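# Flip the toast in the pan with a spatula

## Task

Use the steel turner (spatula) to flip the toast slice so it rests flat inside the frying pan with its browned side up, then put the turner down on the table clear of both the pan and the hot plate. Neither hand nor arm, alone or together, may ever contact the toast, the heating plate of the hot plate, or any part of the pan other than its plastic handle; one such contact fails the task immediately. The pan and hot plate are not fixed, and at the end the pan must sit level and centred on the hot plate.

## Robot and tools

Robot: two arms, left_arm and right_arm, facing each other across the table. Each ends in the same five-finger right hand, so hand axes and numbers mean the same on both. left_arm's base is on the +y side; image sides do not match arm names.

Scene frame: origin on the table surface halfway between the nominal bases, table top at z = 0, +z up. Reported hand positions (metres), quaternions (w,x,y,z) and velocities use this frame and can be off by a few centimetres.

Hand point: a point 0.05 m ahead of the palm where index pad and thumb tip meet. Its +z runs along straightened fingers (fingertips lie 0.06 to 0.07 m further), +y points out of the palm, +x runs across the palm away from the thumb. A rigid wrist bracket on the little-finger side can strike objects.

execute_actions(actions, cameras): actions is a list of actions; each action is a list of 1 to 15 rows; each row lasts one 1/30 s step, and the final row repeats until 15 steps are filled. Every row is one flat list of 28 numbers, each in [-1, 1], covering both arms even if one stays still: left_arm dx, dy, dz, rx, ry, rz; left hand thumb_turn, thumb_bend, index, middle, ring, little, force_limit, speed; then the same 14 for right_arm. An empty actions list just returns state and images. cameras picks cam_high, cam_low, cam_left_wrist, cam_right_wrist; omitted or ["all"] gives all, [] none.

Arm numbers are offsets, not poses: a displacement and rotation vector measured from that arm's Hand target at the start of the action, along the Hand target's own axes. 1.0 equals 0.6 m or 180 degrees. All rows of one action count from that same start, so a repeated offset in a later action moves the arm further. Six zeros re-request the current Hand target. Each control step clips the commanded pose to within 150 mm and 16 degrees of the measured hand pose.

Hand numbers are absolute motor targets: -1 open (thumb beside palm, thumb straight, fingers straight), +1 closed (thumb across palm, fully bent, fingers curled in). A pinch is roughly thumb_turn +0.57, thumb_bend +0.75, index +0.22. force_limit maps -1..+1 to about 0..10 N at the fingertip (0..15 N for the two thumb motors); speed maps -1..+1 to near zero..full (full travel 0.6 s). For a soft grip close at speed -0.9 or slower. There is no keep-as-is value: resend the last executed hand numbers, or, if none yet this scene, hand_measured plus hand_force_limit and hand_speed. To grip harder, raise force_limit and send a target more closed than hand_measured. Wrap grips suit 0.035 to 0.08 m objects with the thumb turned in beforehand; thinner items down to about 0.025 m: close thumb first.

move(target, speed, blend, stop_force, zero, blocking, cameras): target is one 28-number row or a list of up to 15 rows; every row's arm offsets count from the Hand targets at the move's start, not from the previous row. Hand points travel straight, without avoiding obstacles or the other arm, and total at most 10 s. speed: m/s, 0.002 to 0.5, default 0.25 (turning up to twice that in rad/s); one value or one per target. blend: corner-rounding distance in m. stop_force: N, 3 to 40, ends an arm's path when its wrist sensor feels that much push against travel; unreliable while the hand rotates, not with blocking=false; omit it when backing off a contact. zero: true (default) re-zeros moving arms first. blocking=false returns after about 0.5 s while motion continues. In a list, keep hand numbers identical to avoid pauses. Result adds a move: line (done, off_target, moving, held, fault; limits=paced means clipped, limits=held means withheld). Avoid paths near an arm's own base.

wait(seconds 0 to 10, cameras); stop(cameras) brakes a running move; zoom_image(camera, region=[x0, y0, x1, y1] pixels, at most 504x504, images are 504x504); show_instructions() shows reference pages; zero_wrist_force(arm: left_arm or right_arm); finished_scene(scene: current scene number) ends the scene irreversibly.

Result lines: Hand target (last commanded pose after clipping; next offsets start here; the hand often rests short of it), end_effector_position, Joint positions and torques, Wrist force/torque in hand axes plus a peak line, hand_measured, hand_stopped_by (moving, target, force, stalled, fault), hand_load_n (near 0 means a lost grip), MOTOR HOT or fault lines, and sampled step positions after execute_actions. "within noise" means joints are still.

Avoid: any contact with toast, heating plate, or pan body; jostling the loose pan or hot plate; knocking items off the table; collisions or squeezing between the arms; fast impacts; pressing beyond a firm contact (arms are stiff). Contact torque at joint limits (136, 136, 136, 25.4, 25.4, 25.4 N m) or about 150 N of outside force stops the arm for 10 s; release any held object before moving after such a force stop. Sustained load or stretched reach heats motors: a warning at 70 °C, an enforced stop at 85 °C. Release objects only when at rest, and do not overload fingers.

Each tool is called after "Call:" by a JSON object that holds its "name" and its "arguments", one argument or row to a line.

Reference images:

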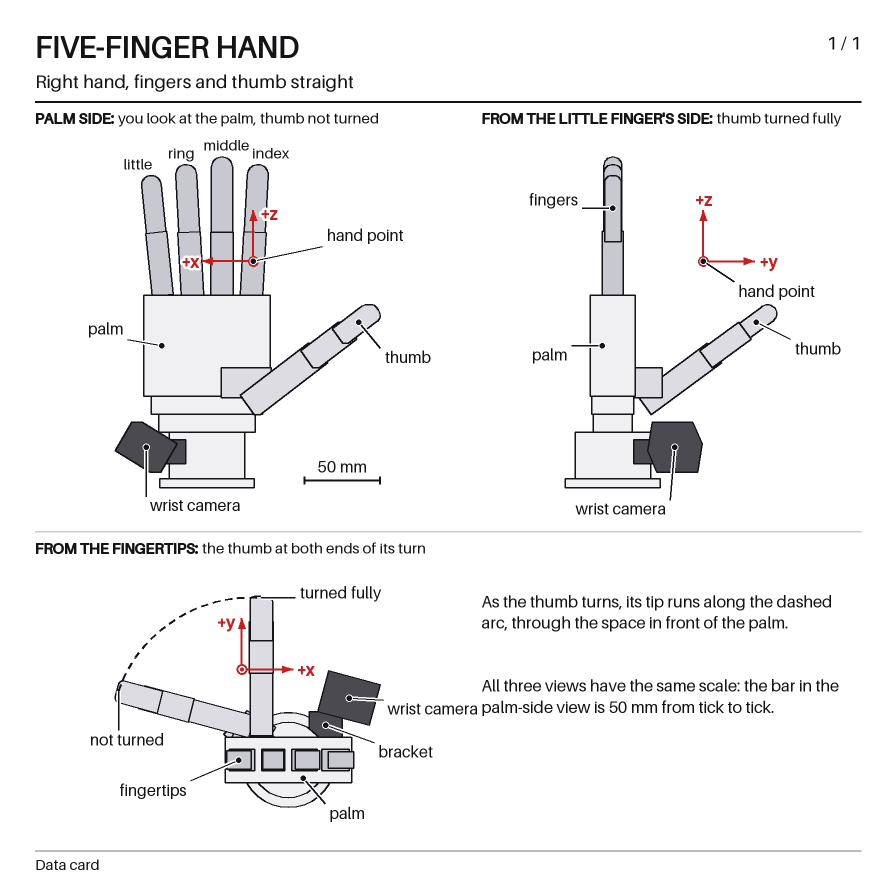

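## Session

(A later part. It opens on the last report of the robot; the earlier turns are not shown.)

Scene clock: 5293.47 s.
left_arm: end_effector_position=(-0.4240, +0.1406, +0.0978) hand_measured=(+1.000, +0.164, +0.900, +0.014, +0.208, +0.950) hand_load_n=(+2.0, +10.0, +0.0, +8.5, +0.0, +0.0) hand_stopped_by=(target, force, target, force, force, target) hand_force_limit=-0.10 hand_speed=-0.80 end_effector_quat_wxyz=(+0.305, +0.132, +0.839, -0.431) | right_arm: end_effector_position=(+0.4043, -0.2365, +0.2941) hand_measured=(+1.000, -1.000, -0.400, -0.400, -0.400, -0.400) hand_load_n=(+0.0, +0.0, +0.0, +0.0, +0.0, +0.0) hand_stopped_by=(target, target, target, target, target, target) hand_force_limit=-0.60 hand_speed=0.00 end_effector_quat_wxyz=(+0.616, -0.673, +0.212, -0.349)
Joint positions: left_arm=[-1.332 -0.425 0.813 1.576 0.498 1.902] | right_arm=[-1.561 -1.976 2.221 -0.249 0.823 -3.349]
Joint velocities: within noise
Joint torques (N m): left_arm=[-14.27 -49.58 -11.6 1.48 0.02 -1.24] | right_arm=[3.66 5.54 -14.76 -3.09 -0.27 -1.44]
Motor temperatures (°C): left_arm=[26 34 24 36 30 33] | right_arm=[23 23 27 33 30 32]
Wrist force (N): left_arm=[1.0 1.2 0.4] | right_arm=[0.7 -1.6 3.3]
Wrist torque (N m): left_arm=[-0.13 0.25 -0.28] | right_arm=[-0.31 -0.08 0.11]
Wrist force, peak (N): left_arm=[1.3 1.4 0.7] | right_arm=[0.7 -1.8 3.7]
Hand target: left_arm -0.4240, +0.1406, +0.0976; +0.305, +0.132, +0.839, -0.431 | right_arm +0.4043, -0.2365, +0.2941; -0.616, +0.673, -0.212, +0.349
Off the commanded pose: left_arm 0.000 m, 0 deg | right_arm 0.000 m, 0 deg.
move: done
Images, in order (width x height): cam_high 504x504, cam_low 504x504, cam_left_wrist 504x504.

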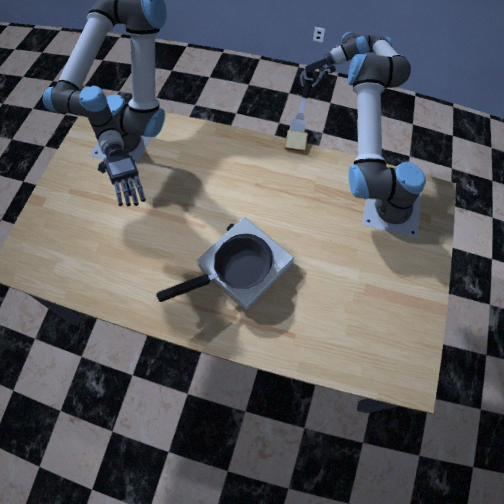

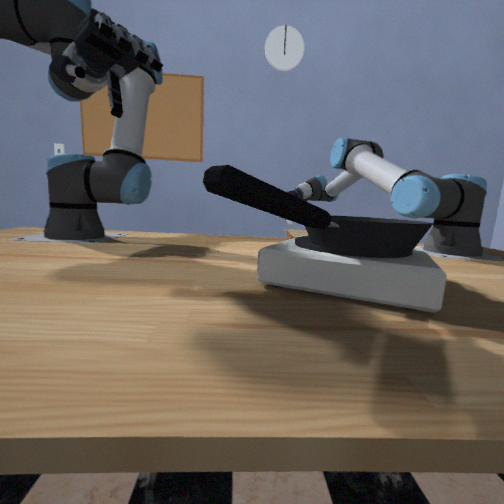

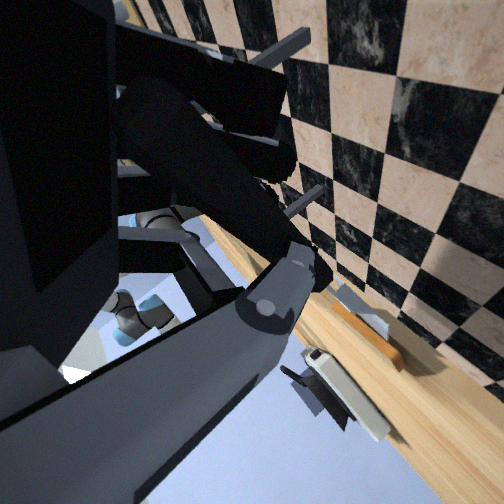

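Call:
{"name": "execute_actions", "arguments": {
  "actions": [
    [[-0.0189,0.0128,0.0104,0,0,0,1,0.97,0.9,0.6,0.95,0.95,-0.1,-0.8,0,0,0,0,0,0,1,-1,-0.4,-0.4,-0.4,-0.4,-0.6,0],[-0.0409,0.0277,0.0226,0,0,0,1,0.97,0.9,0.6,0.95,0.95,-0.1,-0.8,0,0,0,0,0,0,1,-1,-0.4,-0.4,-0.4,-0.4,-0.6,0],[-0.0629,0.0426,0.0347,0,0,0,1,0.97,0.9,0.6,0.95,0.95,-0.1,-0.8,0,0,0,0,0,0,1,-1,-0.4,-0.4,-0.4,-0.4,-0.6,0]]
  ],
  "cameras": ["cam_high","cam_left_wrist"]
}}

Call:
{"name": "zoom_image", "arguments": {
  "camera": "cam_high",
  "region": [265, 90, 335, 160]
}}

Call:
{"name": "zoom_image", "arguments": {
  "camera": "cam_left_wrist",
  "region": [274, 200, 474, 400]
}}

Scene clock: 5314.17 s.
left_arm: end_effector_position=(-0.3739, +0.1406, +0.0955) hand_measured=(+1.000, +0.164, +0.900, +0.014, +0.208, +0.950) hand_load_n=(+2.5, +10.0, +0.0, +8.5, +0.0, +0.0) hand_stopped_by=(target, force, target, force, force, target) hand_force_limit=-0.10 hand_speed=-0.80 end_effector_quat_wxyz=(+0.305, +0.132, +0.839, -0.431) | right_arm: end_effector_position=(+0.4043, -0.2365, +0.2941) hand_measured=(+1.000, -1.000, -0.400, -0.400, -0.400, -0.400) hand_load_n=(+0.0, +0.0, +0.0, +0.0, -0.5, +0.0) hand_stopped_by=(target, target, target, target, target, target) hand_force_limit=-0.60 hand_speed=0.00 end_effector_quat_wxyz=(+0.616, -0.673, +0.212, -0.349)
Joint positions: left_arm=[-1.312 -0.544 1.054 1.418 0.491 1.942] | right_arm=[-1.561 -1.976 2.221 -0.249 0.823 -3.349]
Joint velocities: within noise
Joint torques (N m): left_arm=[11.33 -60.5 -15.47 0.99 -0.44 2.43] | right_arm=[3.27 5.5 -15.31 -3.05 -0.42 -1.39]
Motor temperatures (°C): left_arm=[26 34 24 36 30 33] | right_arm=[23 23 27 33 30 32]
Wrist force (N): left_arm=[0.5 1.1 0.5] | right_arm=[0.4 -1.5 3.7]
Wrist torque (N m): left_arm=[-0.12 0.22 -0.25] | right_arm=[-0.31 -0.05 0.10]
Wrist force, peak (N): left_arm=[5.8 -1.2 -2.3] | right_arm=[0.2 -1.9 3.7]
Hand target: left_arm -0.3739, +0.1406, +0.0956; +0.305, +0.132, +0.839, -0.431 | right_arm +0.4043, -0.2365, +0.2941; -0.616, +0.673, -0.212, +0.349
Off the commanded pose: left_arm 0.000 m, 0 deg | right_arm 0.000 m, 0 deg.
Step readings (end_effector_position of left_arm | right_arm):
0: (-0.4240, +0.1406, +0.0976) | (+0.4043, -0.2365, +0.2941)
1: (-0.4235, +0.1406, +0.0976) | (+0.4043, -0.2365, +0.2941)
2: (-0.4193, +0.1405, +0.0973) | (+0.4043, -0.2365, +0.2941)
4: (-0.3950, +0.1395, +0.0959) | (+0.4043, -0.2365, +0.2941)
8: (-0.3688, +0.1404, +0.0953) | (+0.4043, -0.2365, +0.2941)
15: (-0.3742, +0.1406, +0.0956) | (+0.4043, -0.2365, +0.2941)
Images, in order (width x height): cam_high 504x504, cam_left_wrist 504x504.

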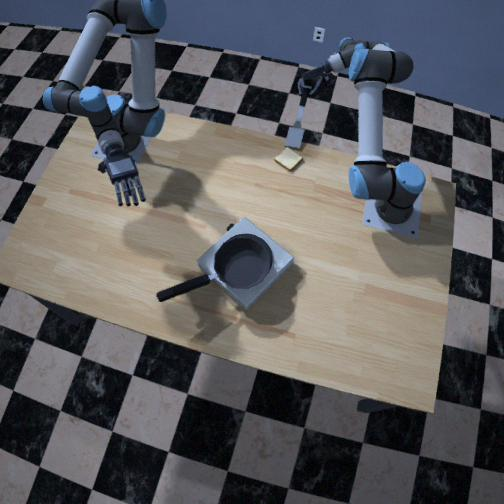

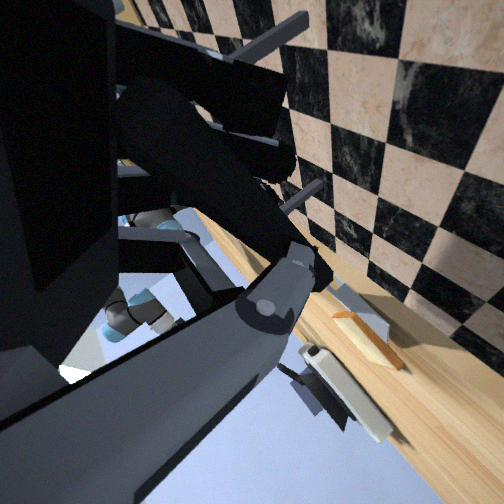

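Scaled by 7.200.

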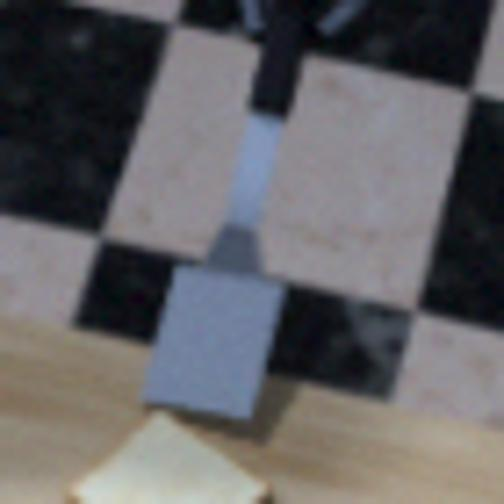

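Scaled by 2.520.

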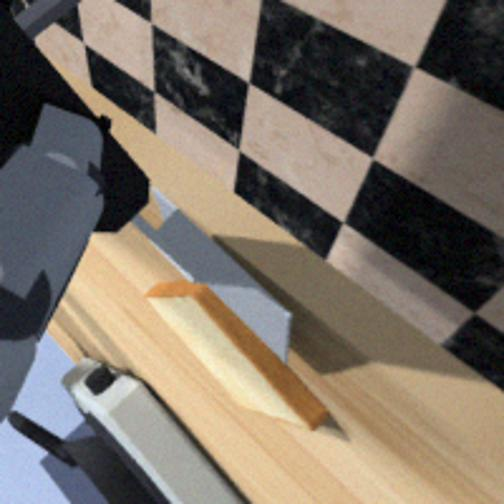

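Call:
{"name": "zoom_image", "arguments": {
  "camera": "cam_high",
  "region": [255, 120, 325, 190]
}}

Scaled by 7.200.

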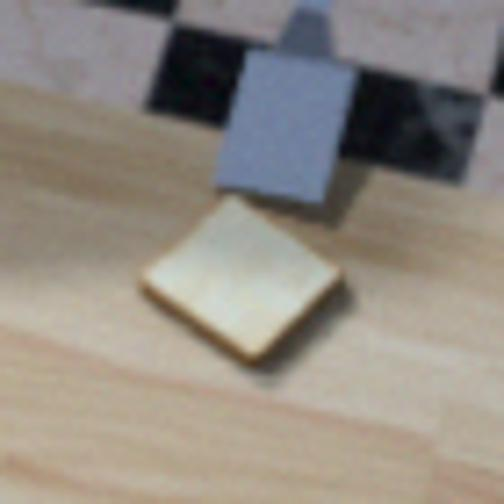

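Call:
{"name": "move", "arguments": {
  "target": [
    [-0.0367,-0.0805,-0.0575,0,0,0,1,0.97,0.9,0.6,0.95,0.95,-0.1,-0.8,0,0,0,0,0,0,1,-1,-0.4,-0.4,-0.4,-0.4,-0.6,0],
    [-0.8372,0.0562,0.0675,-0.005,0.2267,-0.3404,1,0.97,0.9,0.6,0.95,0.95,-0.1,-0.8,0,0,0,0,0,0,1,-1,-0.4,-0.4,-0.4,-0.4,-0.6,0],
    [-0.7253,0.171,0.1462,-0.005,0.2267,-0.3404,1,0.97,0.9,0.6,0.95,0.95,-0.1,-0.8,0,0,0,0,0,0,1,-1,-0.4,-0.4,-0.4,-0.4,-0.6,0]
  ],
  "speed": [0.08,0.2,0.08],
  "cameras": ["cam_high","cam_left_wrist"]
}}

Call:
{"name": "zoom_image", "arguments": {
  "camera": "cam_high",
  "region": [255, 120, 325, 190]
}}

Scene clock: 5395.73 s.
left_arm: end_effector_position=(+0.0497, +0.1490, +0.2631) hand_measured=(+1.000, +0.164, +0.900, +0.014, +0.208, +0.950) hand_load_n=(+2.5, +8.5, +0.0, +8.5, +0.0, +0.0) hand_stopped_by=(target, force, target, force, force, target) hand_force_limit=-0.10 hand_speed=-0.80 end_effector_quat_wxyz=(+0.248, +0.171, -0.842, +0.447) | right_arm: end_effector_position=(+0.4043, -0.2365, +0.2941) hand_measured=(+1.000, -1.000, -0.400, -0.400, -0.400, -0.400) hand_load_n=(+0.0, +0.0, +0.0, +0.0, +0.0, +0.0) hand_stopped_by=(target, target, target, target, target, target) hand_force_limit=-0.60 hand_speed=0.00 end_effector_quat_wxyz=(+0.616, -0.673, +0.212, -0.349)
Joint positions: left_arm=[-0.16 -1.766 1.899 0.369 1.713 2.511] | right_arm=[-1.561 -1.976 2.221 -0.249 0.823 -3.349]
Joint velocities: within noise
Joint torques (N m): left_arm=[-13.69 -23.4 -19.77 -0.53 -1.62 -1.73] | right_arm=[3.01 5.2 -15.04 -2.99 -0.5 -1.27]
Motor temperatures (°C): left_arm=[26 35 24 36 30 33] | right_arm=[23 23 27 33 30 32]
Wrist force (N): left_arm=[-1.1 1.0 1.1] | right_arm=[0.6 -1.7 3.4]
Wrist torque (N m): left_arm=[-0.10 -0.08 0.00] | right_arm=[-0.32 -0.07 0.11]
Wrist force, peak (N): left_arm=[-1.9 2.0 1.8] | right_arm=[0.5 -1.7 3.8]
Hand target: left_arm +0.0497, +0.1490, +0.2631; -0.248, -0.171, +0.842, -0.447 | right_arm +0.4043, -0.2365, +0.2941; -0.616, +0.673, -0.212, +0.349
Off the commanded pose: left_arm 0.000 m, 0 deg | right_arm 0.000 m, 0 deg.
move: done
Images, in order (width x height): cam_high 504x504, cam_left_wrist 504x504.

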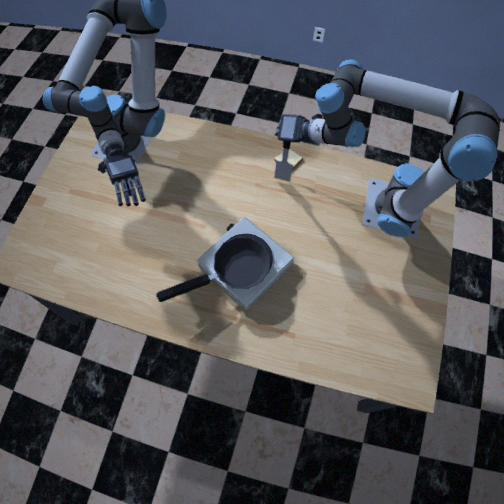

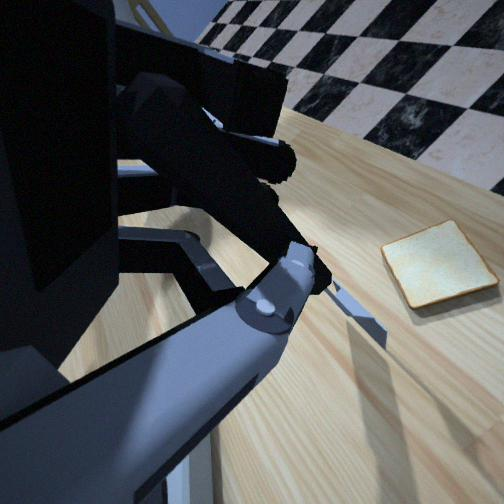

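Scaled by 7.200.

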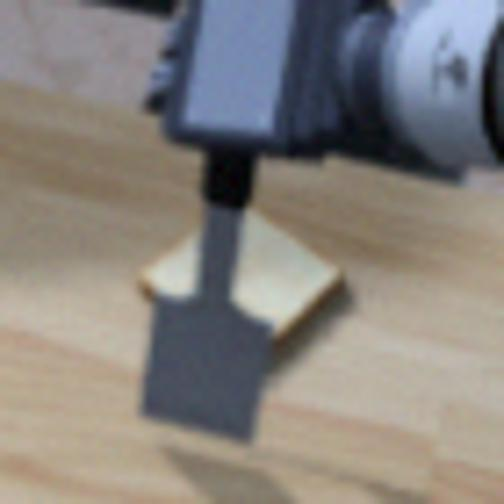

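Call:
{"name": "move", "arguments": {
  "target": [
    [0.0248,0.0368,-0.022,0,0,0,1,0.97,0.9,0.6,0.95,0.95,-0.1,-0.8,0,0,0,0,0,0,1,-1,-0.4,-0.4,-0.4,-0.4,-0.6,0],
    [0.1878,0.146,0.0197,0,0,0,1,0.97,0.9,0.6,0.95,0.95,-0.1,-0.8,0,0,0,0,0,0,1,-1,-0.4,-0.4,-0.4,-0.4,-0.6,0]
  ],
  "speed": 0.05,
  "cameras": ["cam_high","cam_left_wrist"]
}}

Call:
{"name": "zoom_image", "arguments": {
  "camera": "cam_high",
  "region": [265, 110, 335, 180]
}}

Call:
{"name": "zoom_image", "arguments": {
  "camera": "cam_left_wrist",
  "region": [304, 200, 504, 400]
}}

Scene clock: 5408.43 s.
left_arm: end_effector_position=(-0.0904, +0.1790, +0.2634) hand_measured=(+1.000, +0.164, +0.900, +0.014, +0.208, +0.950) hand_load_n=(+2.0, +8.5, +0.0, +9.0, +0.0, +0.0) hand_stopped_by=(target, force, target, force, force, target) hand_force_limit=-0.10 hand_speed=-0.80 end_effector_quat_wxyz=(+0.248, +0.171, -0.842, +0.447) | right_arm: end_effector_position=(+0.4043, -0.2365, +0.2941) hand_measured=(+1.000, -1.000, -0.400, -0.400, -0.400, -0.400) hand_load_n=(+0.0, +0.0, +0.0, +0.0, +0.0, +0.0) hand_stopped_by=(target, target, target, target, target, target) hand_force_limit=-0.60 hand_speed=0.00 end_effector_quat_wxyz=(+0.616, -0.673, +0.212, -0.349)
Joint positions: left_arm=[-0.763 -1.877 1.984 0.433 1.185 2.212] | right_arm=[-1.561 -1.976 2.221 -0.249 0.823 -3.349]
Joint velocities: within noise
Joint torques (N m): left_arm=[5.43 -16.47 -16.81 -1.53 0.49 1.18] | right_arm=[3.23 5.17 -14.79 -2.94 -0.55 -1.35]
Motor temperatures (°C): left_arm=[25 35 24 36 30 33] | right_arm=[23 23 27 33 30 32]
Wrist force (N): left_arm=[-1.5 1.0 1.2] | right_arm=[0.4 -1.6 3.6]
Wrist torque (N m): left_arm=[-0.10 -0.03 -0.02] | right_arm=[-0.33 -0.05 0.09]
Wrist force, peak (N): left_arm=[-1.5 1.5 1.2] | right_arm=[0.5 -1.8 3.9]
Hand target: left_arm -0.0903, +0.1790, +0.2634; -0.248, -0.171, +0.842, -0.447 | right_arm +0.4043, -0.2365, +0.2941; -0.616, +0.673, -0.212, +0.349
Off the commanded pose: left_arm 0.000 m, 0 deg | right_arm 0.000 m, 0 deg.
move: done
Images, in order (width x height): cam_high 504x504, cam_left_wrist 504x504.

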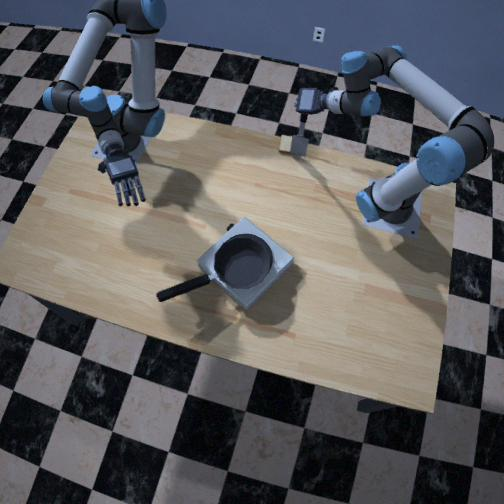

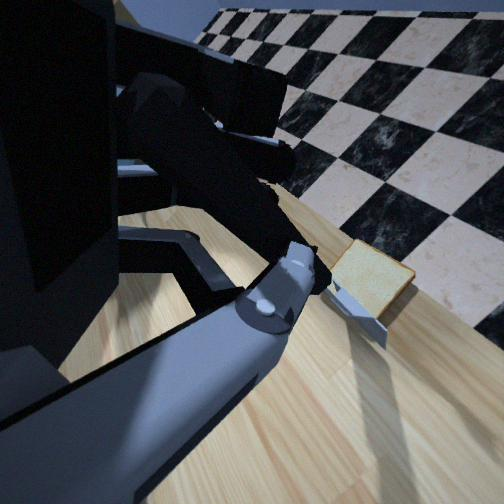

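Scaled by 7.200.

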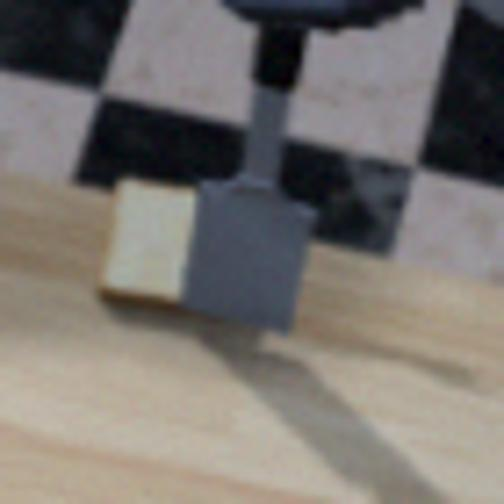

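Scaled by 2.520.

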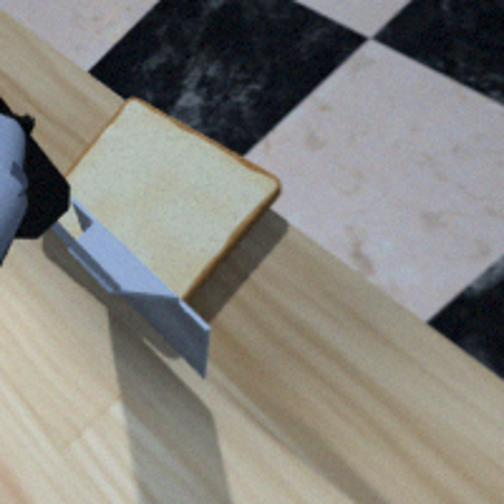

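Call:
{"name": "move", "arguments": {
  "target": [
    [-0.0164,-0.0102,-0.0053,0,0,0,1,0.97,0.9,0.6,0.95,0.95,-0.1,-0.8,0,0,0,0,0,0,1,-1,-0.4,-0.4,-0.4,-0.4,-0.6,0],
    [-0.0114,-0.0507,0.0577,0,0,0,1,0.97,0.9,0.6,0.95,0.95,-0.1,-0.8,0,0,0,0,0,0,1,-1,-0.4,-0.4,-0.4,-0.4,-0.6,0],
    [0.035,-0.0218,0.0727,0,0,0,1,0.97,0.9,0.6,0.95,0.95,-0.1,-0.8,0,0,0,0,0,0,1,-1,-0.4,-0.4,-0.4,-0.4,-0.6,0]
  ],
  "speed": 0.04,
  "cameras": ["cam_high","cam_left_wrist"]
}}

Call:
{"name": "zoom_image", "arguments": {
  "camera": "cam_high",
  "region": [265, 110, 335, 180]
}}

Call:
{"name": "zoom_image", "arguments": {
  "camera": "cam_left_wrist",
  "region": [304, 200, 504, 400]
}}

Scene clock: 5426.73 s.
left_arm: end_effector_position=(-0.1125, +0.1339, +0.2634) hand_measured=(+1.000, +0.164, +0.900, +0.014, +0.208, +0.950) hand_load_n=(+2.0, +8.0, +0.0, +8.5, +0.0, +0.0) hand_stopped_by=(target, force, target, force, force, target) hand_force_limit=-0.10 hand_speed=-0.80 end_effector_quat_wxyz=(+0.248, +0.171, -0.842, +0.447) | right_arm: end_effector_position=(+0.4043, -0.2365, +0.2941) hand_measured=(+1.000, -1.000, -0.400, -0.400, -0.400, -0.400) hand_load_n=(+0.0, +0.0, +0.0, +0.0, +0.0, +0.0) hand_stopped_by=(target, target, target, target, target, target) hand_force_limit=-0.60 hand_speed=0.00 end_effector_quat_wxyz=(+0.616, -0.673, +0.212, -0.349)
Joint positions: left_arm=[-0.708 -1.741 1.881 0.388 1.233 2.242] | right_arm=[-1.561 -1.976 2.221 -0.249 0.823 -3.349]
Joint velocities: within noise
Joint torques (N m): left_arm=[12.75 -23.31 -16.54 -0.31 1.77 1.68] | right_arm=[3.17 5.54 -14.72 -3 -0.6 -1.29]
Motor temperatures (°C): left_arm=[25 35 24 36 30 33] | right_arm=[23 23 27 33 30 32]
Wrist force (N): left_arm=[-1.3 1.2 0.8] | right_arm=[0.5 -1.6 3.4]
Wrist torque (N m): left_arm=[-0.05 -0.03 -0.01] | right_arm=[-0.30 -0.06 0.11]
Wrist force, peak (N): left_arm=[-1.4 1.5 1.2] | right_arm=[0.5 -1.9 3.7]
Hand target: left_arm -0.1124, +0.1339, +0.2634; -0.248, -0.171, +0.842, -0.447 | right_arm +0.4043, -0.2365, +0.2941; -0.616, +0.673, -0.212, +0.349
Off the commanded pose: left_arm 0.000 m, 0 deg | right_arm 0.000 m, 0 deg.
move: done
Images, in order (width x height): cam_high 504x504, cam_left_wrist 504x504.

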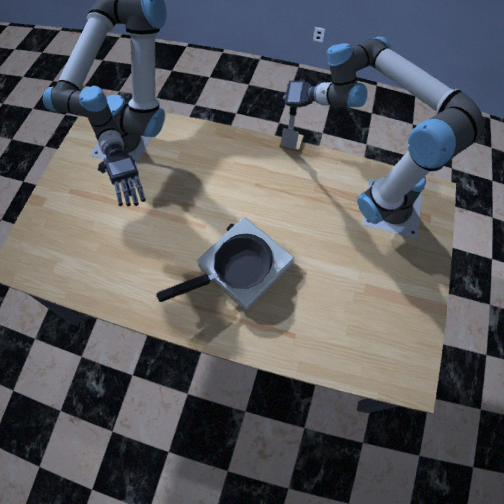

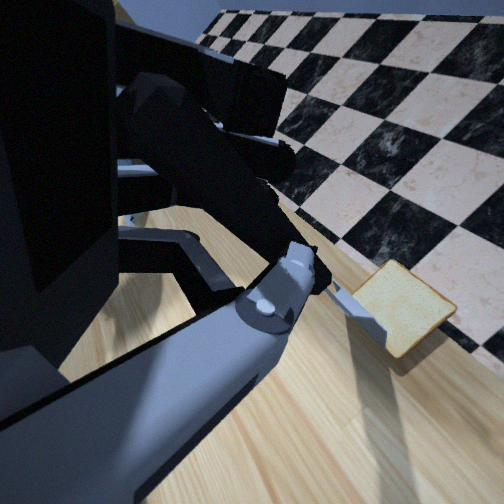

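Scaled by 7.200.

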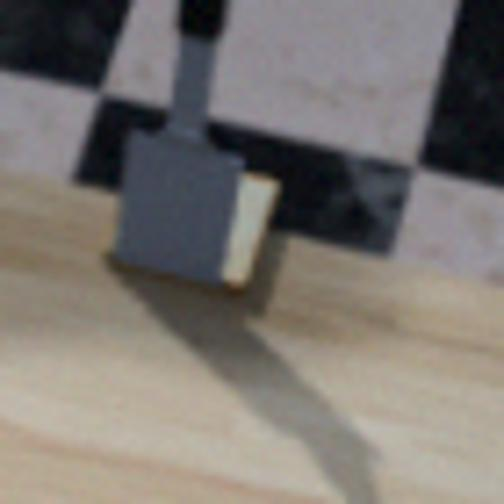

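Scaled by 2.520.

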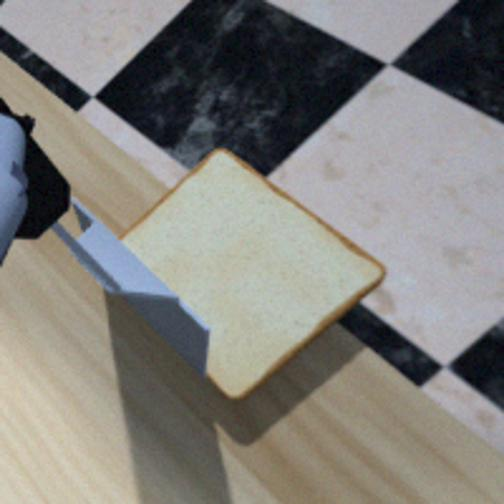

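Call:
{"name": "move", "arguments": {
  "target": [
    [0.072,-0.109,-0.0758,0,0,0,1,0.97,0.9,0.6,0.95,0.95,-0.1,-0.8,0,0,0,0,0,0,1,-1,-0.4,-0.4,-0.4,-0.4,-0.6,0],
    [0.4247,0.4363,0.2577,0.005,-0.2267,0.3404,1,0.97,0.9,0.6,0.95,0.95,-0.1,-0.8,0,0,0,0,0,0,1,-1,-0.4,-0.4,-0.4,-0.4,-0.6,0],
    [0.3442,0.5307,0.3247,0.005,-0.2267,0.3404,1,0.97,0.9,0.6,0.95,0.95,-0.1,-0.8,0,0,0,0,0,0,1,-1,-0.4,-0.4,-0.4,-0.4,-0.6,0]
  ],
  "speed": [0.08,0.2,0.08],
  "cameras": ["cam_high","cam_left_wrist"]
}}

Call:
{"name": "zoom_image", "arguments": {
  "camera": "cam_high",
  "region": [255, 90, 325, 160]
}}

Call:
{"name": "zoom_image", "arguments": {
  "camera": "cam_left_wrist",
  "region": [274, 200, 474, 400]
}}

Scene clock: 5484.20 s.
left_arm: end_effector_position=(-0.4946, +0.1296, +0.0758) hand_measured=(+1.000, +0.164, +0.900, +0.014, +0.208, +0.950) hand_load_n=(+2.0, +10.0, +0.0, +8.5, +0.0, +0.0) hand_stopped_by=(target, force, target, force, force, target) hand_force_limit=-0.10 hand_speed=-0.80 end_effector_quat_wxyz=(+0.301, +0.135, +0.838, -0.435) end_effector_velocity=(+0.000, +0.000, +0.003) end_effector_angular_velocity=(+0.000, -0.005, -0.001) | right_arm: end_effector_position=(+0.4043, -0.2365, +0.2941) hand_measured=(+1.000, -1.000, -0.400, -0.400, -0.400, -0.400) hand_load_n=(+0.0, +0.0, +0.0, +0.0, +0.0, +0.0) hand_stopped_by=(target, target, target, target, target, target) hand_force_limit=-0.60 hand_speed=0.00 end_effector_quat_wxyz=(+0.616, -0.673, +0.212, -0.349)
Joint positions: left_arm=[-1.344 -0.023 0.035 1.952 0.496 1.895] | right_arm=[-1.561 -1.976 2.221 -0.249 0.823 -3.349]
Joint velocities: left_arm=[0 -0.003 0.001 0.006 -0.001 0] | right_arm=[within noise]
Joint torques (N m): left_arm=[11.95 -69.24 -15.7 4.53 -3.42 1.54] | right_arm=[3.3 5.4 -15.08 -3.02 -0.69 -1.27]
Motor temperatures (°C): left_arm=[25 34 24 36 30 33] | right_arm=[23 23 27 33 30 32]
Wrist force (N): left_arm=[0.7 1.0 0.5] | right_arm=[0.7 -1.6 3.4]
Wrist torque (N m): left_arm=[-0.14 0.23 -0.26] | right_arm=[-0.30 -0.08 0.11]
Wrist force, peak (N): left_arm=[-1.7 1.8 1.5] | right_arm=[0.6 -1.8 3.8]
Hand target: left_arm -0.4956, +0.1291, +0.0759; +0.305, +0.132, +0.839, -0.431 | right_arm +0.4043, -0.2365, +0.2941; -0.616, +0.673, -0.212, +0.349
Off the commanded pose: left_arm 0.001 m, 1 deg | right_arm 0.000 m, 0 deg.
elbow stopped short (left arm): the move would have taken joint 3 (elbow) straighter than the controller allows.
move: done
Images, in order (width x height): cam_high 504x504, cam_left_wrist 504x504.

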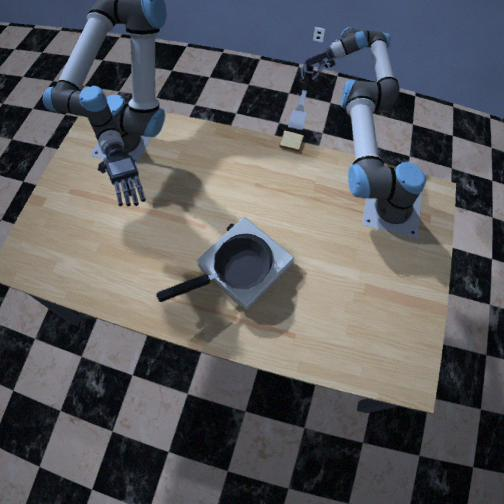

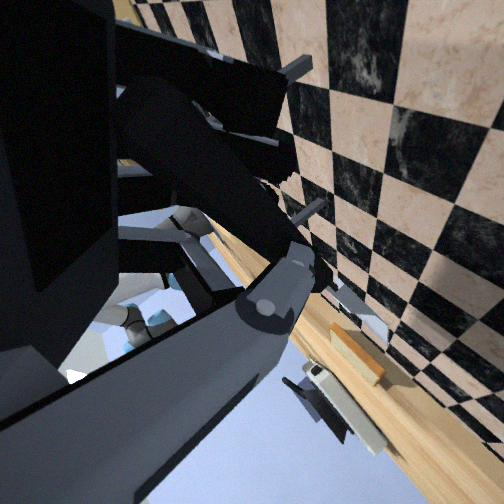

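Scaled by 7.200.

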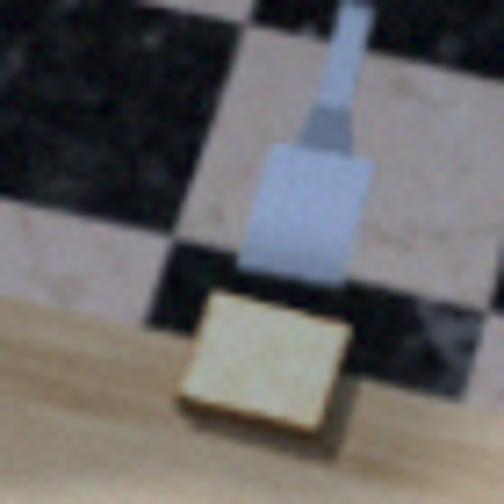

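Scaled by 2.520.

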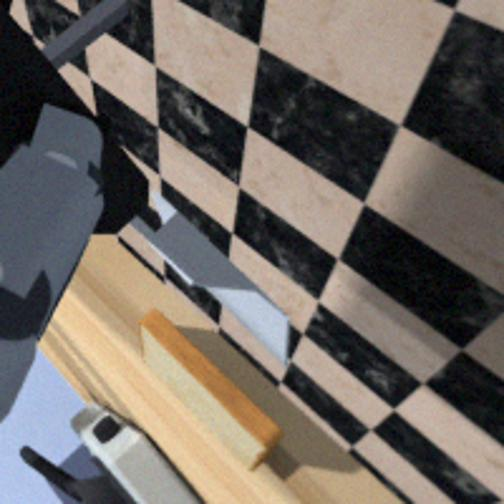

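Call:
{"name": "move", "arguments": {
  "target": [-0.0949,0.0591,0.0484,0,0,0,1,0.97,0.9,0.6,0.95,0.95,-0.1,-0.8,0,0,0,0,0,0,1,-1,-0.4,-0.4,-0.4,-0.4,-0.6,0],
  "speed": 0.025,
  "stop_force": 3,
  "cameras": ["cam_high"]
}}

Call:
{"name": "zoom_image", "arguments": {
  "camera": "cam_high",
  "region": [255, 90, 325, 160]
}}

Scene clock: 5498.97 s.
left_arm: end_effector_position=(-0.4225, +0.1291, +0.0759) hand_measured=(+1.000, +0.164, +0.900, +0.014, +0.208, +0.950) hand_load_n=(+2.0, +9.5, +0.5, +8.5, +0.0, +0.5) hand_stopped_by=(target, force, target, force, force, target) hand_force_limit=-0.10 hand_speed=-0.80 end_effector_quat_wxyz=(+0.305, +0.132, +0.839, -0.431) | right_arm: end_effector_position=(+0.4043, -0.2365, +0.2941) hand_measured=(+1.000, -1.000, -0.400, -0.400, -0.400, -0.400) hand_load_n=(+0.0, +0.0, +0.0, +0.0, +0.0, +0.0) hand_stopped_by=(target, target, target, target, target, target) hand_force_limit=-0.60 hand_speed=0.00 end_effector_quat_wxyz=(+0.616, -0.673, +0.212, -0.349)
Joint positions: left_arm=[-1.315 -0.386 0.785 1.535 0.492 1.936] | right_arm=[-1.561 -1.976 2.221 -0.249 0.823 -3.349]
Joint velocities: within noise
Joint torques (N m): left_arm=[-13.85 -45.88 -12.07 4.6 -2.46 -1.63] | right_arm=[2.92 4.99 -14.92 -2.99 -0.67 -1.29]
Motor temperatures (°C): left_arm=[25 34 24 36 30 33] | right_arm=[23 23 27 33 30 32]
Wrist force (N): left_arm=[0.7 1.0 0.6] | right_arm=[0.4 -1.6 3.4]
Wrist torque (N m): left_arm=[-0.14 0.23 -0.24] | right_arm=[-0.31 -0.05 0.10]
Wrist force, peak (N): left_arm=[1.2 1.2 0.6] | right_arm=[0.5 -1.7 3.8]
Hand target: left_arm -0.4225, +0.1291, +0.0759; +0.305, +0.132, +0.839, -0.431 | right_arm +0.4043, -0.2365, +0.2941; -0.616, +0.673, -0.212, +0.349
Off the commanded pose: left_arm 0.000 m, 0 deg | right_arm 0.000 m, 0 deg.
move: done
Images, in order (width x height): cam_high 504x504.

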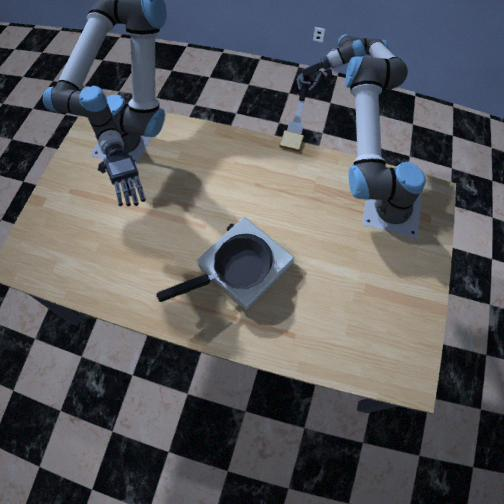

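Scaled by 7.200.

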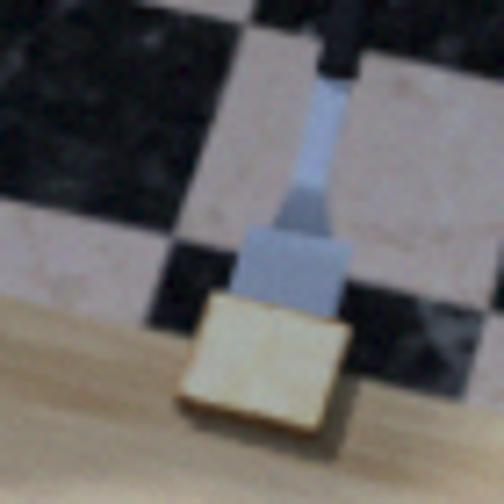

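Call:
{"name": "move", "arguments": {
  "target": [
    [-0.0465,-0.0327,-0.0217,-0.0012,0.0165,-0.0224,1,0.97,0.9,0.6,0.95,0.95,-0.1,-0.8,0,0,0,0,0,0,1,-1,-0.4,-0.4,-0.4,-0.4,-0.6,0],
    [-0.0855,-0.0525,-0.0343,-0.0023,0.033,-0.0448,1,0.97,0.9,0.6,0.95,0.95,-0.1,-0.8,0,0,0,0,0,0,1,-1,-0.4,-0.4,-0.4,-0.4,-0.6,0]
  ],
  "speed": 0.03,
  "cameras": ["cam_high","cam_left_wrist"]
}}

Call:
{"name": "zoom_image", "arguments": {
  "camera": "cam_high",
  "region": [255, 90, 325, 160]
}}

Call:
{"name": "zoom_image", "arguments": {
  "camera": "cam_left_wrist",
  "region": [274, 200, 474, 400]
}}

Scene clock: 5519.53 s.
left_arm: end_effector_position=(-0.4059, +0.1291, +0.1374) hand_measured=(+1.000, +0.164, +0.900, +0.014, +0.208, +0.950) hand_load_n=(+2.0, +9.5, +0.0, +8.5, +0.0, +0.0) hand_stopped_by=(target, force, target, force, force, target) hand_force_limit=-0.10 hand_speed=-0.80 end_effector_quat_wxyz=(+0.231, +0.094, +0.862, -0.441) end_effector_velocity=(+0.000, +0.000, -0.002) end_effector_angular_velocity=(+0.001, -0.005, +0.001) | right_arm: end_effector_position=(+0.4043, -0.2365, +0.2941) hand_measured=(+1.000, -1.000, -0.400, -0.400, -0.400, -0.400) hand_load_n=(+0.0, +0.0, +0.0, +0.0, +0.0, +0.0) hand_stopped_by=(target, target, target, target, target, target) hand_force_limit=-0.60 hand_speed=0.00 end_effector_quat_wxyz=(+0.616, -0.673, +0.212, -0.349)
Joint positions: left_arm=[-1.297 -0.599 0.921 1.391 0.534 1.995] | right_arm=[-1.561 -1.976 2.221 -0.249 0.823 -3.349]
Joint velocities: left_arm=[0.001 0.005 -0.003 0.003 0 0] | right_arm=[within noise]
Joint torques (N m): left_arm=[4.15 -43.31 -24.36 4.46 -2.39 0.13] | right_arm=[2.84 5.12 -15.13 -2.91 -0.76 -1.22]
Motor temperatures (°C): left_arm=[25 34 24 36 30 33] | right_arm=[23 23 27 33 30 32]
Wrist force (N): left_arm=[0.2 0.8 0.6] | right_arm=[0.4 -1.4 3.3]
Wrist torque (N m): left_arm=[-0.15 0.23 -0.27] | right_arm=[-0.26 -0.04 0.10]
Wrist force, peak (N): left_arm=[1.2 1.5 1.0] | right_arm=[0.7 -1.6 3.8]
Hand target: left_arm -0.4060, +0.1291, +0.1374; +0.231, +0.094, +0.862, -0.441 | right_arm +0.4043, -0.2365, +0.2941; -0.616, +0.673, -0.212, +0.349
Off the commanded pose: left_arm 0.000 m, 0 deg | right_arm 0.000 m, 0 deg.
move: done
Images, in order (width x height): cam_high 504x504, cam_left_wrist 504x504.

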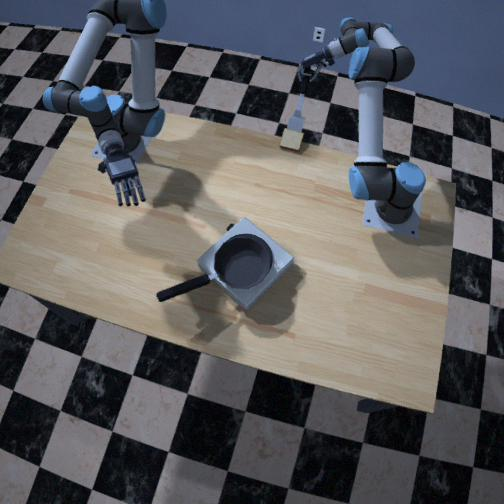

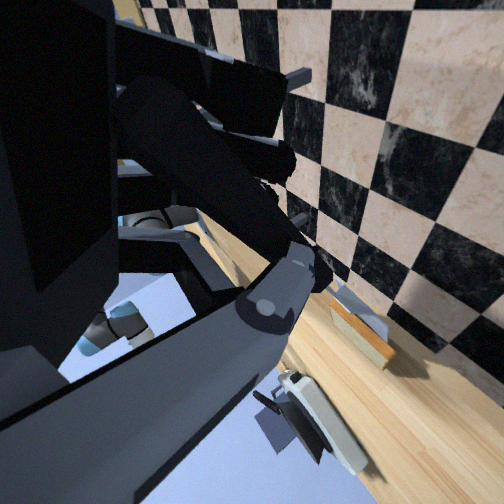

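Scaled by 7.200.

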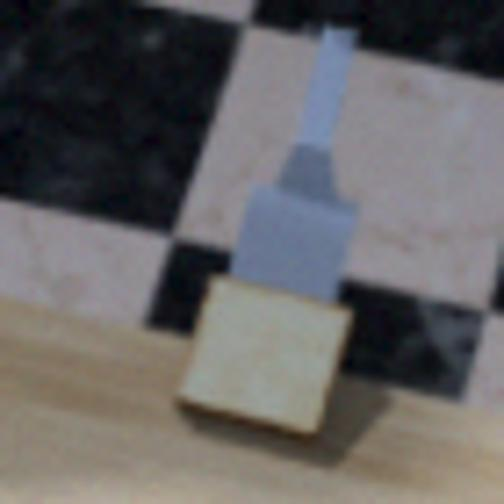

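Scaled by 2.520.

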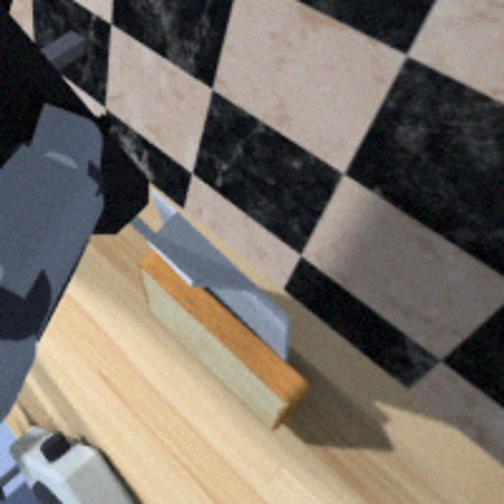

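Call:
{"name": "move", "arguments": {
  "target": [
    [-0.0797,-0.0357,-0.0222,-0.0021,0.0297,-0.0403,1,0.97,0.9,0.6,0.95,0.95,-0.1,-0.8,0,0,0,0,0,0,1,-1,-0.4,-0.4,-0.4,-0.4,-0.6,0],
    [-0.1593,-0.0612,-0.0368,-0.0042,0.0593,-0.0806,1,0.97,0.9,0.6,0.95,0.95,-0.1,-0.8,0,0,0,0,0,0,1,-1,-0.4,-0.4,-0.4,-0.4,-0.6,0]
  ],
  "speed": 0.04,
  "cameras": ["cam_high","cam_left_wrist"]
}}

Call:
{"name": "zoom_image", "arguments": {
  "camera": "cam_high",
  "region": [255, 90, 325, 160]
}}

Call:
{"name": "zoom_image", "arguments": {
  "camera": "cam_left_wrist",
  "region": [274, 200, 474, 400]
}}

Scene clock: 5542.97 s.
left_arm: end_effector_position=(-0.3425, +0.1290, +0.2208) hand_measured=(+1.000, +0.164, +0.900, +0.014, +0.208, +0.950) hand_load_n=(+2.5, +9.5, +0.0, +8.5, +0.0, +0.0) hand_stopped_by=(target, force, target, force, force, target) hand_force_limit=-0.10 hand_speed=-0.80 end_effector_quat_wxyz=(-0.093, -0.023, -0.888, +0.451) end_effector_velocity=(+0.001, +0.000, +0.000) end_effector_angular_velocity=(+0.001, -0.007, +0.001) | right_arm: end_effector_position=(+0.4043, -0.2365, +0.2941) hand_measured=(+1.000, -1.000, -0.400, -0.400, -0.400, -0.400) hand_load_n=(+0.0, +0.0, +0.0, +0.0, +0.0, +0.0) hand_stopped_by=(target, target, target, target, target, target) hand_force_limit=-0.60 hand_speed=0.00 end_effector_quat_wxyz=(+0.616, -0.673, +0.212, -0.349)
Joint positions: left_arm=[-1.232 -0.984 1.202 1.108 0.637 2.101] | right_arm=[-1.561 -1.976 2.221 -0.249 0.823 -3.349]
Joint velocities: left_arm=[0 0.003 -0.001 0.006 -0.001 0] | right_arm=[within noise]
Joint torques (N m): left_arm=[-8.72 -35.22 -26.52 4.19 -3.84 -1.18] | right_arm=[3.06 5.03 -15.27 -2.92 -0.83 -1.23]
Motor temperatures (°C): left_arm=[25 34 24 36 30 33] | right_arm=[23 23 27 33 30 32]
Wrist force (N): left_arm=[0.3 1.1 1.2] | right_arm=[0.6 -1.5 3.4]
Wrist torque (N m): left_arm=[-0.17 0.09 -0.18] | right_arm=[-0.28 -0.08 0.11]
Wrist force, peak (N): left_arm=[1.1 1.8 1.2] | right_arm=[0.3 -2.1 3.6]
Hand target: left_arm -0.3426, +0.1291, +0.2208; +0.093, +0.023, +0.888, -0.451 | right_arm +0.4043, -0.2365, +0.2941; -0.616, +0.673, -0.212, +0.349
Off the commanded pose: left_arm 0.000 m, 0 deg | right_arm 0.000 m, 0 deg.
move: done
Images, in order (width x height): cam_high 504x504, cam_left_wrist 504x504.

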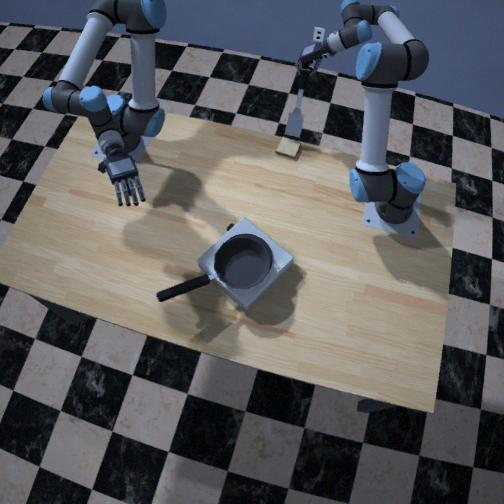

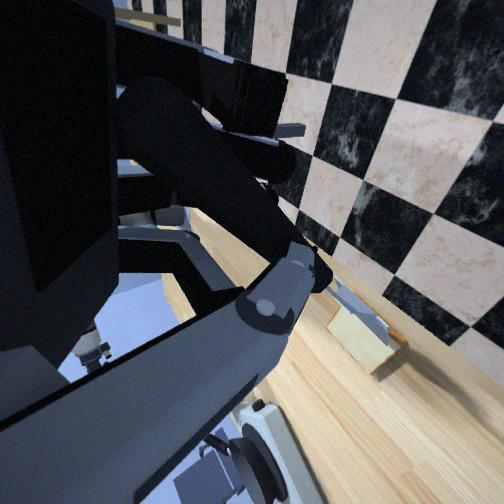

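Scaled by 7.200.

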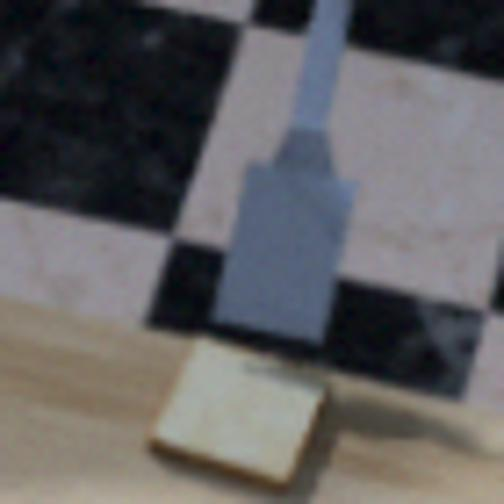

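Scaled by 2.520.

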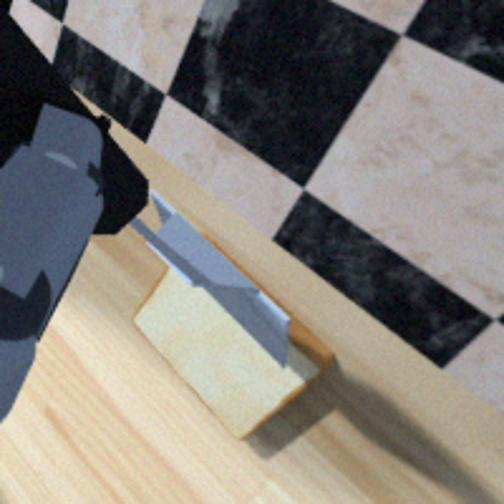

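Call:
{"name": "move", "arguments": {
  "target": [
    [0.0142,-0.0838,-0.0627,0,0,0,1,0.97,0.9,0.6,0.95,0.95,-0.1,-0.8,0,0,0,0,0,0,1,-1,-0.4,-0.4,-0.4,-0.4,-0.6,0],
    [-0.5298,-0.1183,-0.0693,0.0051,0.1381,-0.2124,1,0.97,0.9,0.6,0.95,0.95,-0.1,-0.8,0,0,0,0,0,0,1,-1,-0.4,-0.4,-0.4,-0.4,-0.6,0],
    [-0.4998,0.01,0.0238,0.0051,0.1381,-0.2124,1,0.97,0.9,0.6,0.95,0.95,-0.1,-0.8,0,0,0,0,0,0,1,-1,-0.4,-0.4,-0.4,-0.4,-0.6,0]
  ],
  "speed": [0.1,0.18,0.08],
  "cameras": ["cam_high","cam_left_wrist"]
}}

Call:
{"name": "zoom_image", "arguments": {
  "camera": "cam_high",
  "region": [255, 110, 325, 180]
}}

Call:
{"name": "zoom_image", "arguments": {
  "camera": "cam_left_wrist",
  "region": [304, 200, 504, 400]
}}

Scene clock: 5649.07 s.
left_arm: end_effector_position=(-0.0454, +0.1337, +0.2635) hand_measured=(+1.000, +0.164, +0.900, +0.014, +0.208, +0.950) hand_load_n=(+2.0, +8.5, +0.0, +9.0, +0.0, +0.0) hand_stopped_by=(target, force, target, force, force, target) hand_force_limit=-0.10 hand_speed=-0.80 end_effector_quat_wxyz=(+0.249, +0.171, -0.842, +0.447) | right_arm: end_effector_position=(+0.4043, -0.2365, +0.2941) hand_measured=(+1.000, -1.000, -0.400, -0.400, -0.400, -0.400) hand_load_n=(+0.0, +0.0, +0.0, +0.0, +0.0, +0.0) hand_stopped_by=(target, target, target, target, target, target) hand_force_limit=-0.60 hand_speed=0.00 end_effector_quat_wxyz=(+0.616, -0.673, +0.212, -0.349)
Joint positions: left_arm=[-0.494 -1.767 1.899 0.371 1.42 2.352] | right_arm=[-1.561 -1.976 2.221 -0.249 0.823 -3.349]
Joint velocities: within noise
Joint torques (N m): left_arm=[12.73 -22.92 -19.19 -0.6 1.42 -0.45] | right_arm=[3.04 5.12 -15.11 -2.92 -0.83 -1.2]
Motor temperatures (°C): left_arm=[25 34 24 36 30 32] | right_arm=[23 23 27 33 30 32]
Wrist force (N): left_arm=[-1.1 1.2 1.1] | right_arm=[0.4 -1.6 3.6]
Wrist torque (N m): left_arm=[-0.07 -0.07 0.01] | right_arm=[-0.32 -0.06 0.10]
Wrist force, peak (N): left_arm=[-1.9 1.6 1.8] | right_arm=[0.4 -1.7 3.8]
Hand target: left_arm -0.0454, +0.1337, +0.2635; -0.249, -0.171, +0.842, -0.447 | right_arm +0.4043, -0.2365, +0.2941; -0.616, +0.673, -0.212, +0.349
Off the commanded pose: left_arm 0.000 m, 0 deg | right_arm 0.000 m, 0 deg.
move: done
Images, in order (width x height): cam_high 504x504, cam_left_wrist 504x504.

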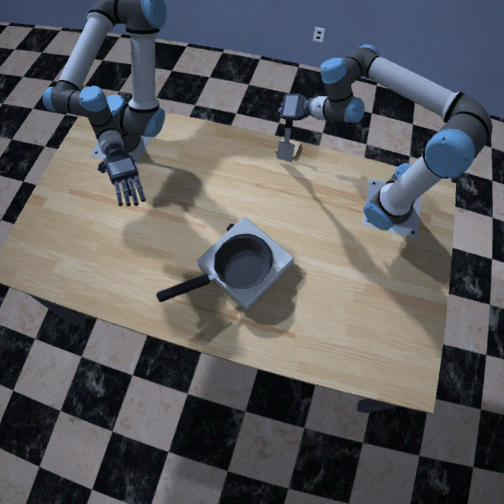

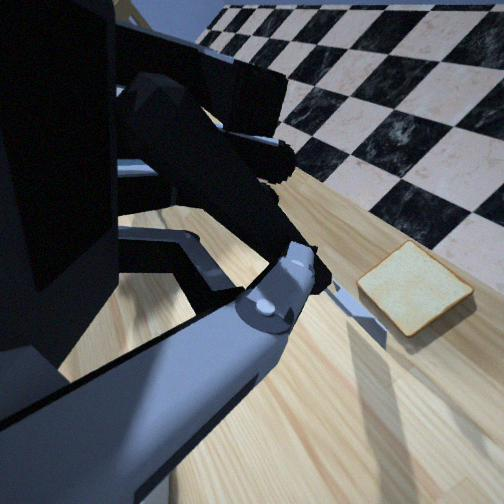

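Scaled by 7.200.

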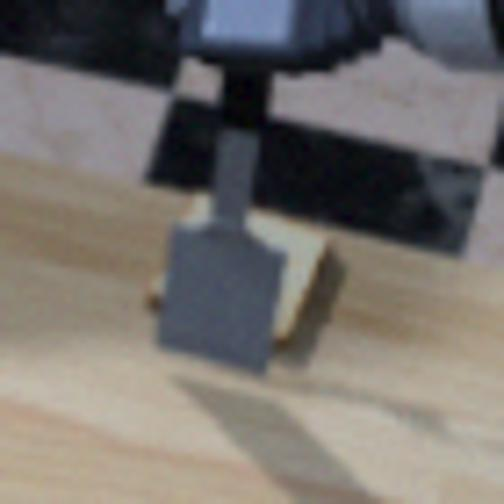

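Scaled by 2.520.

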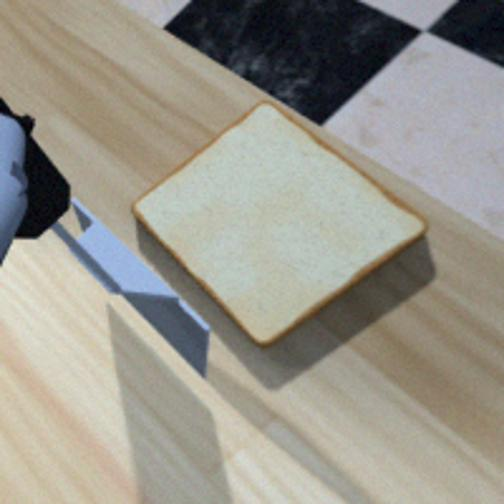

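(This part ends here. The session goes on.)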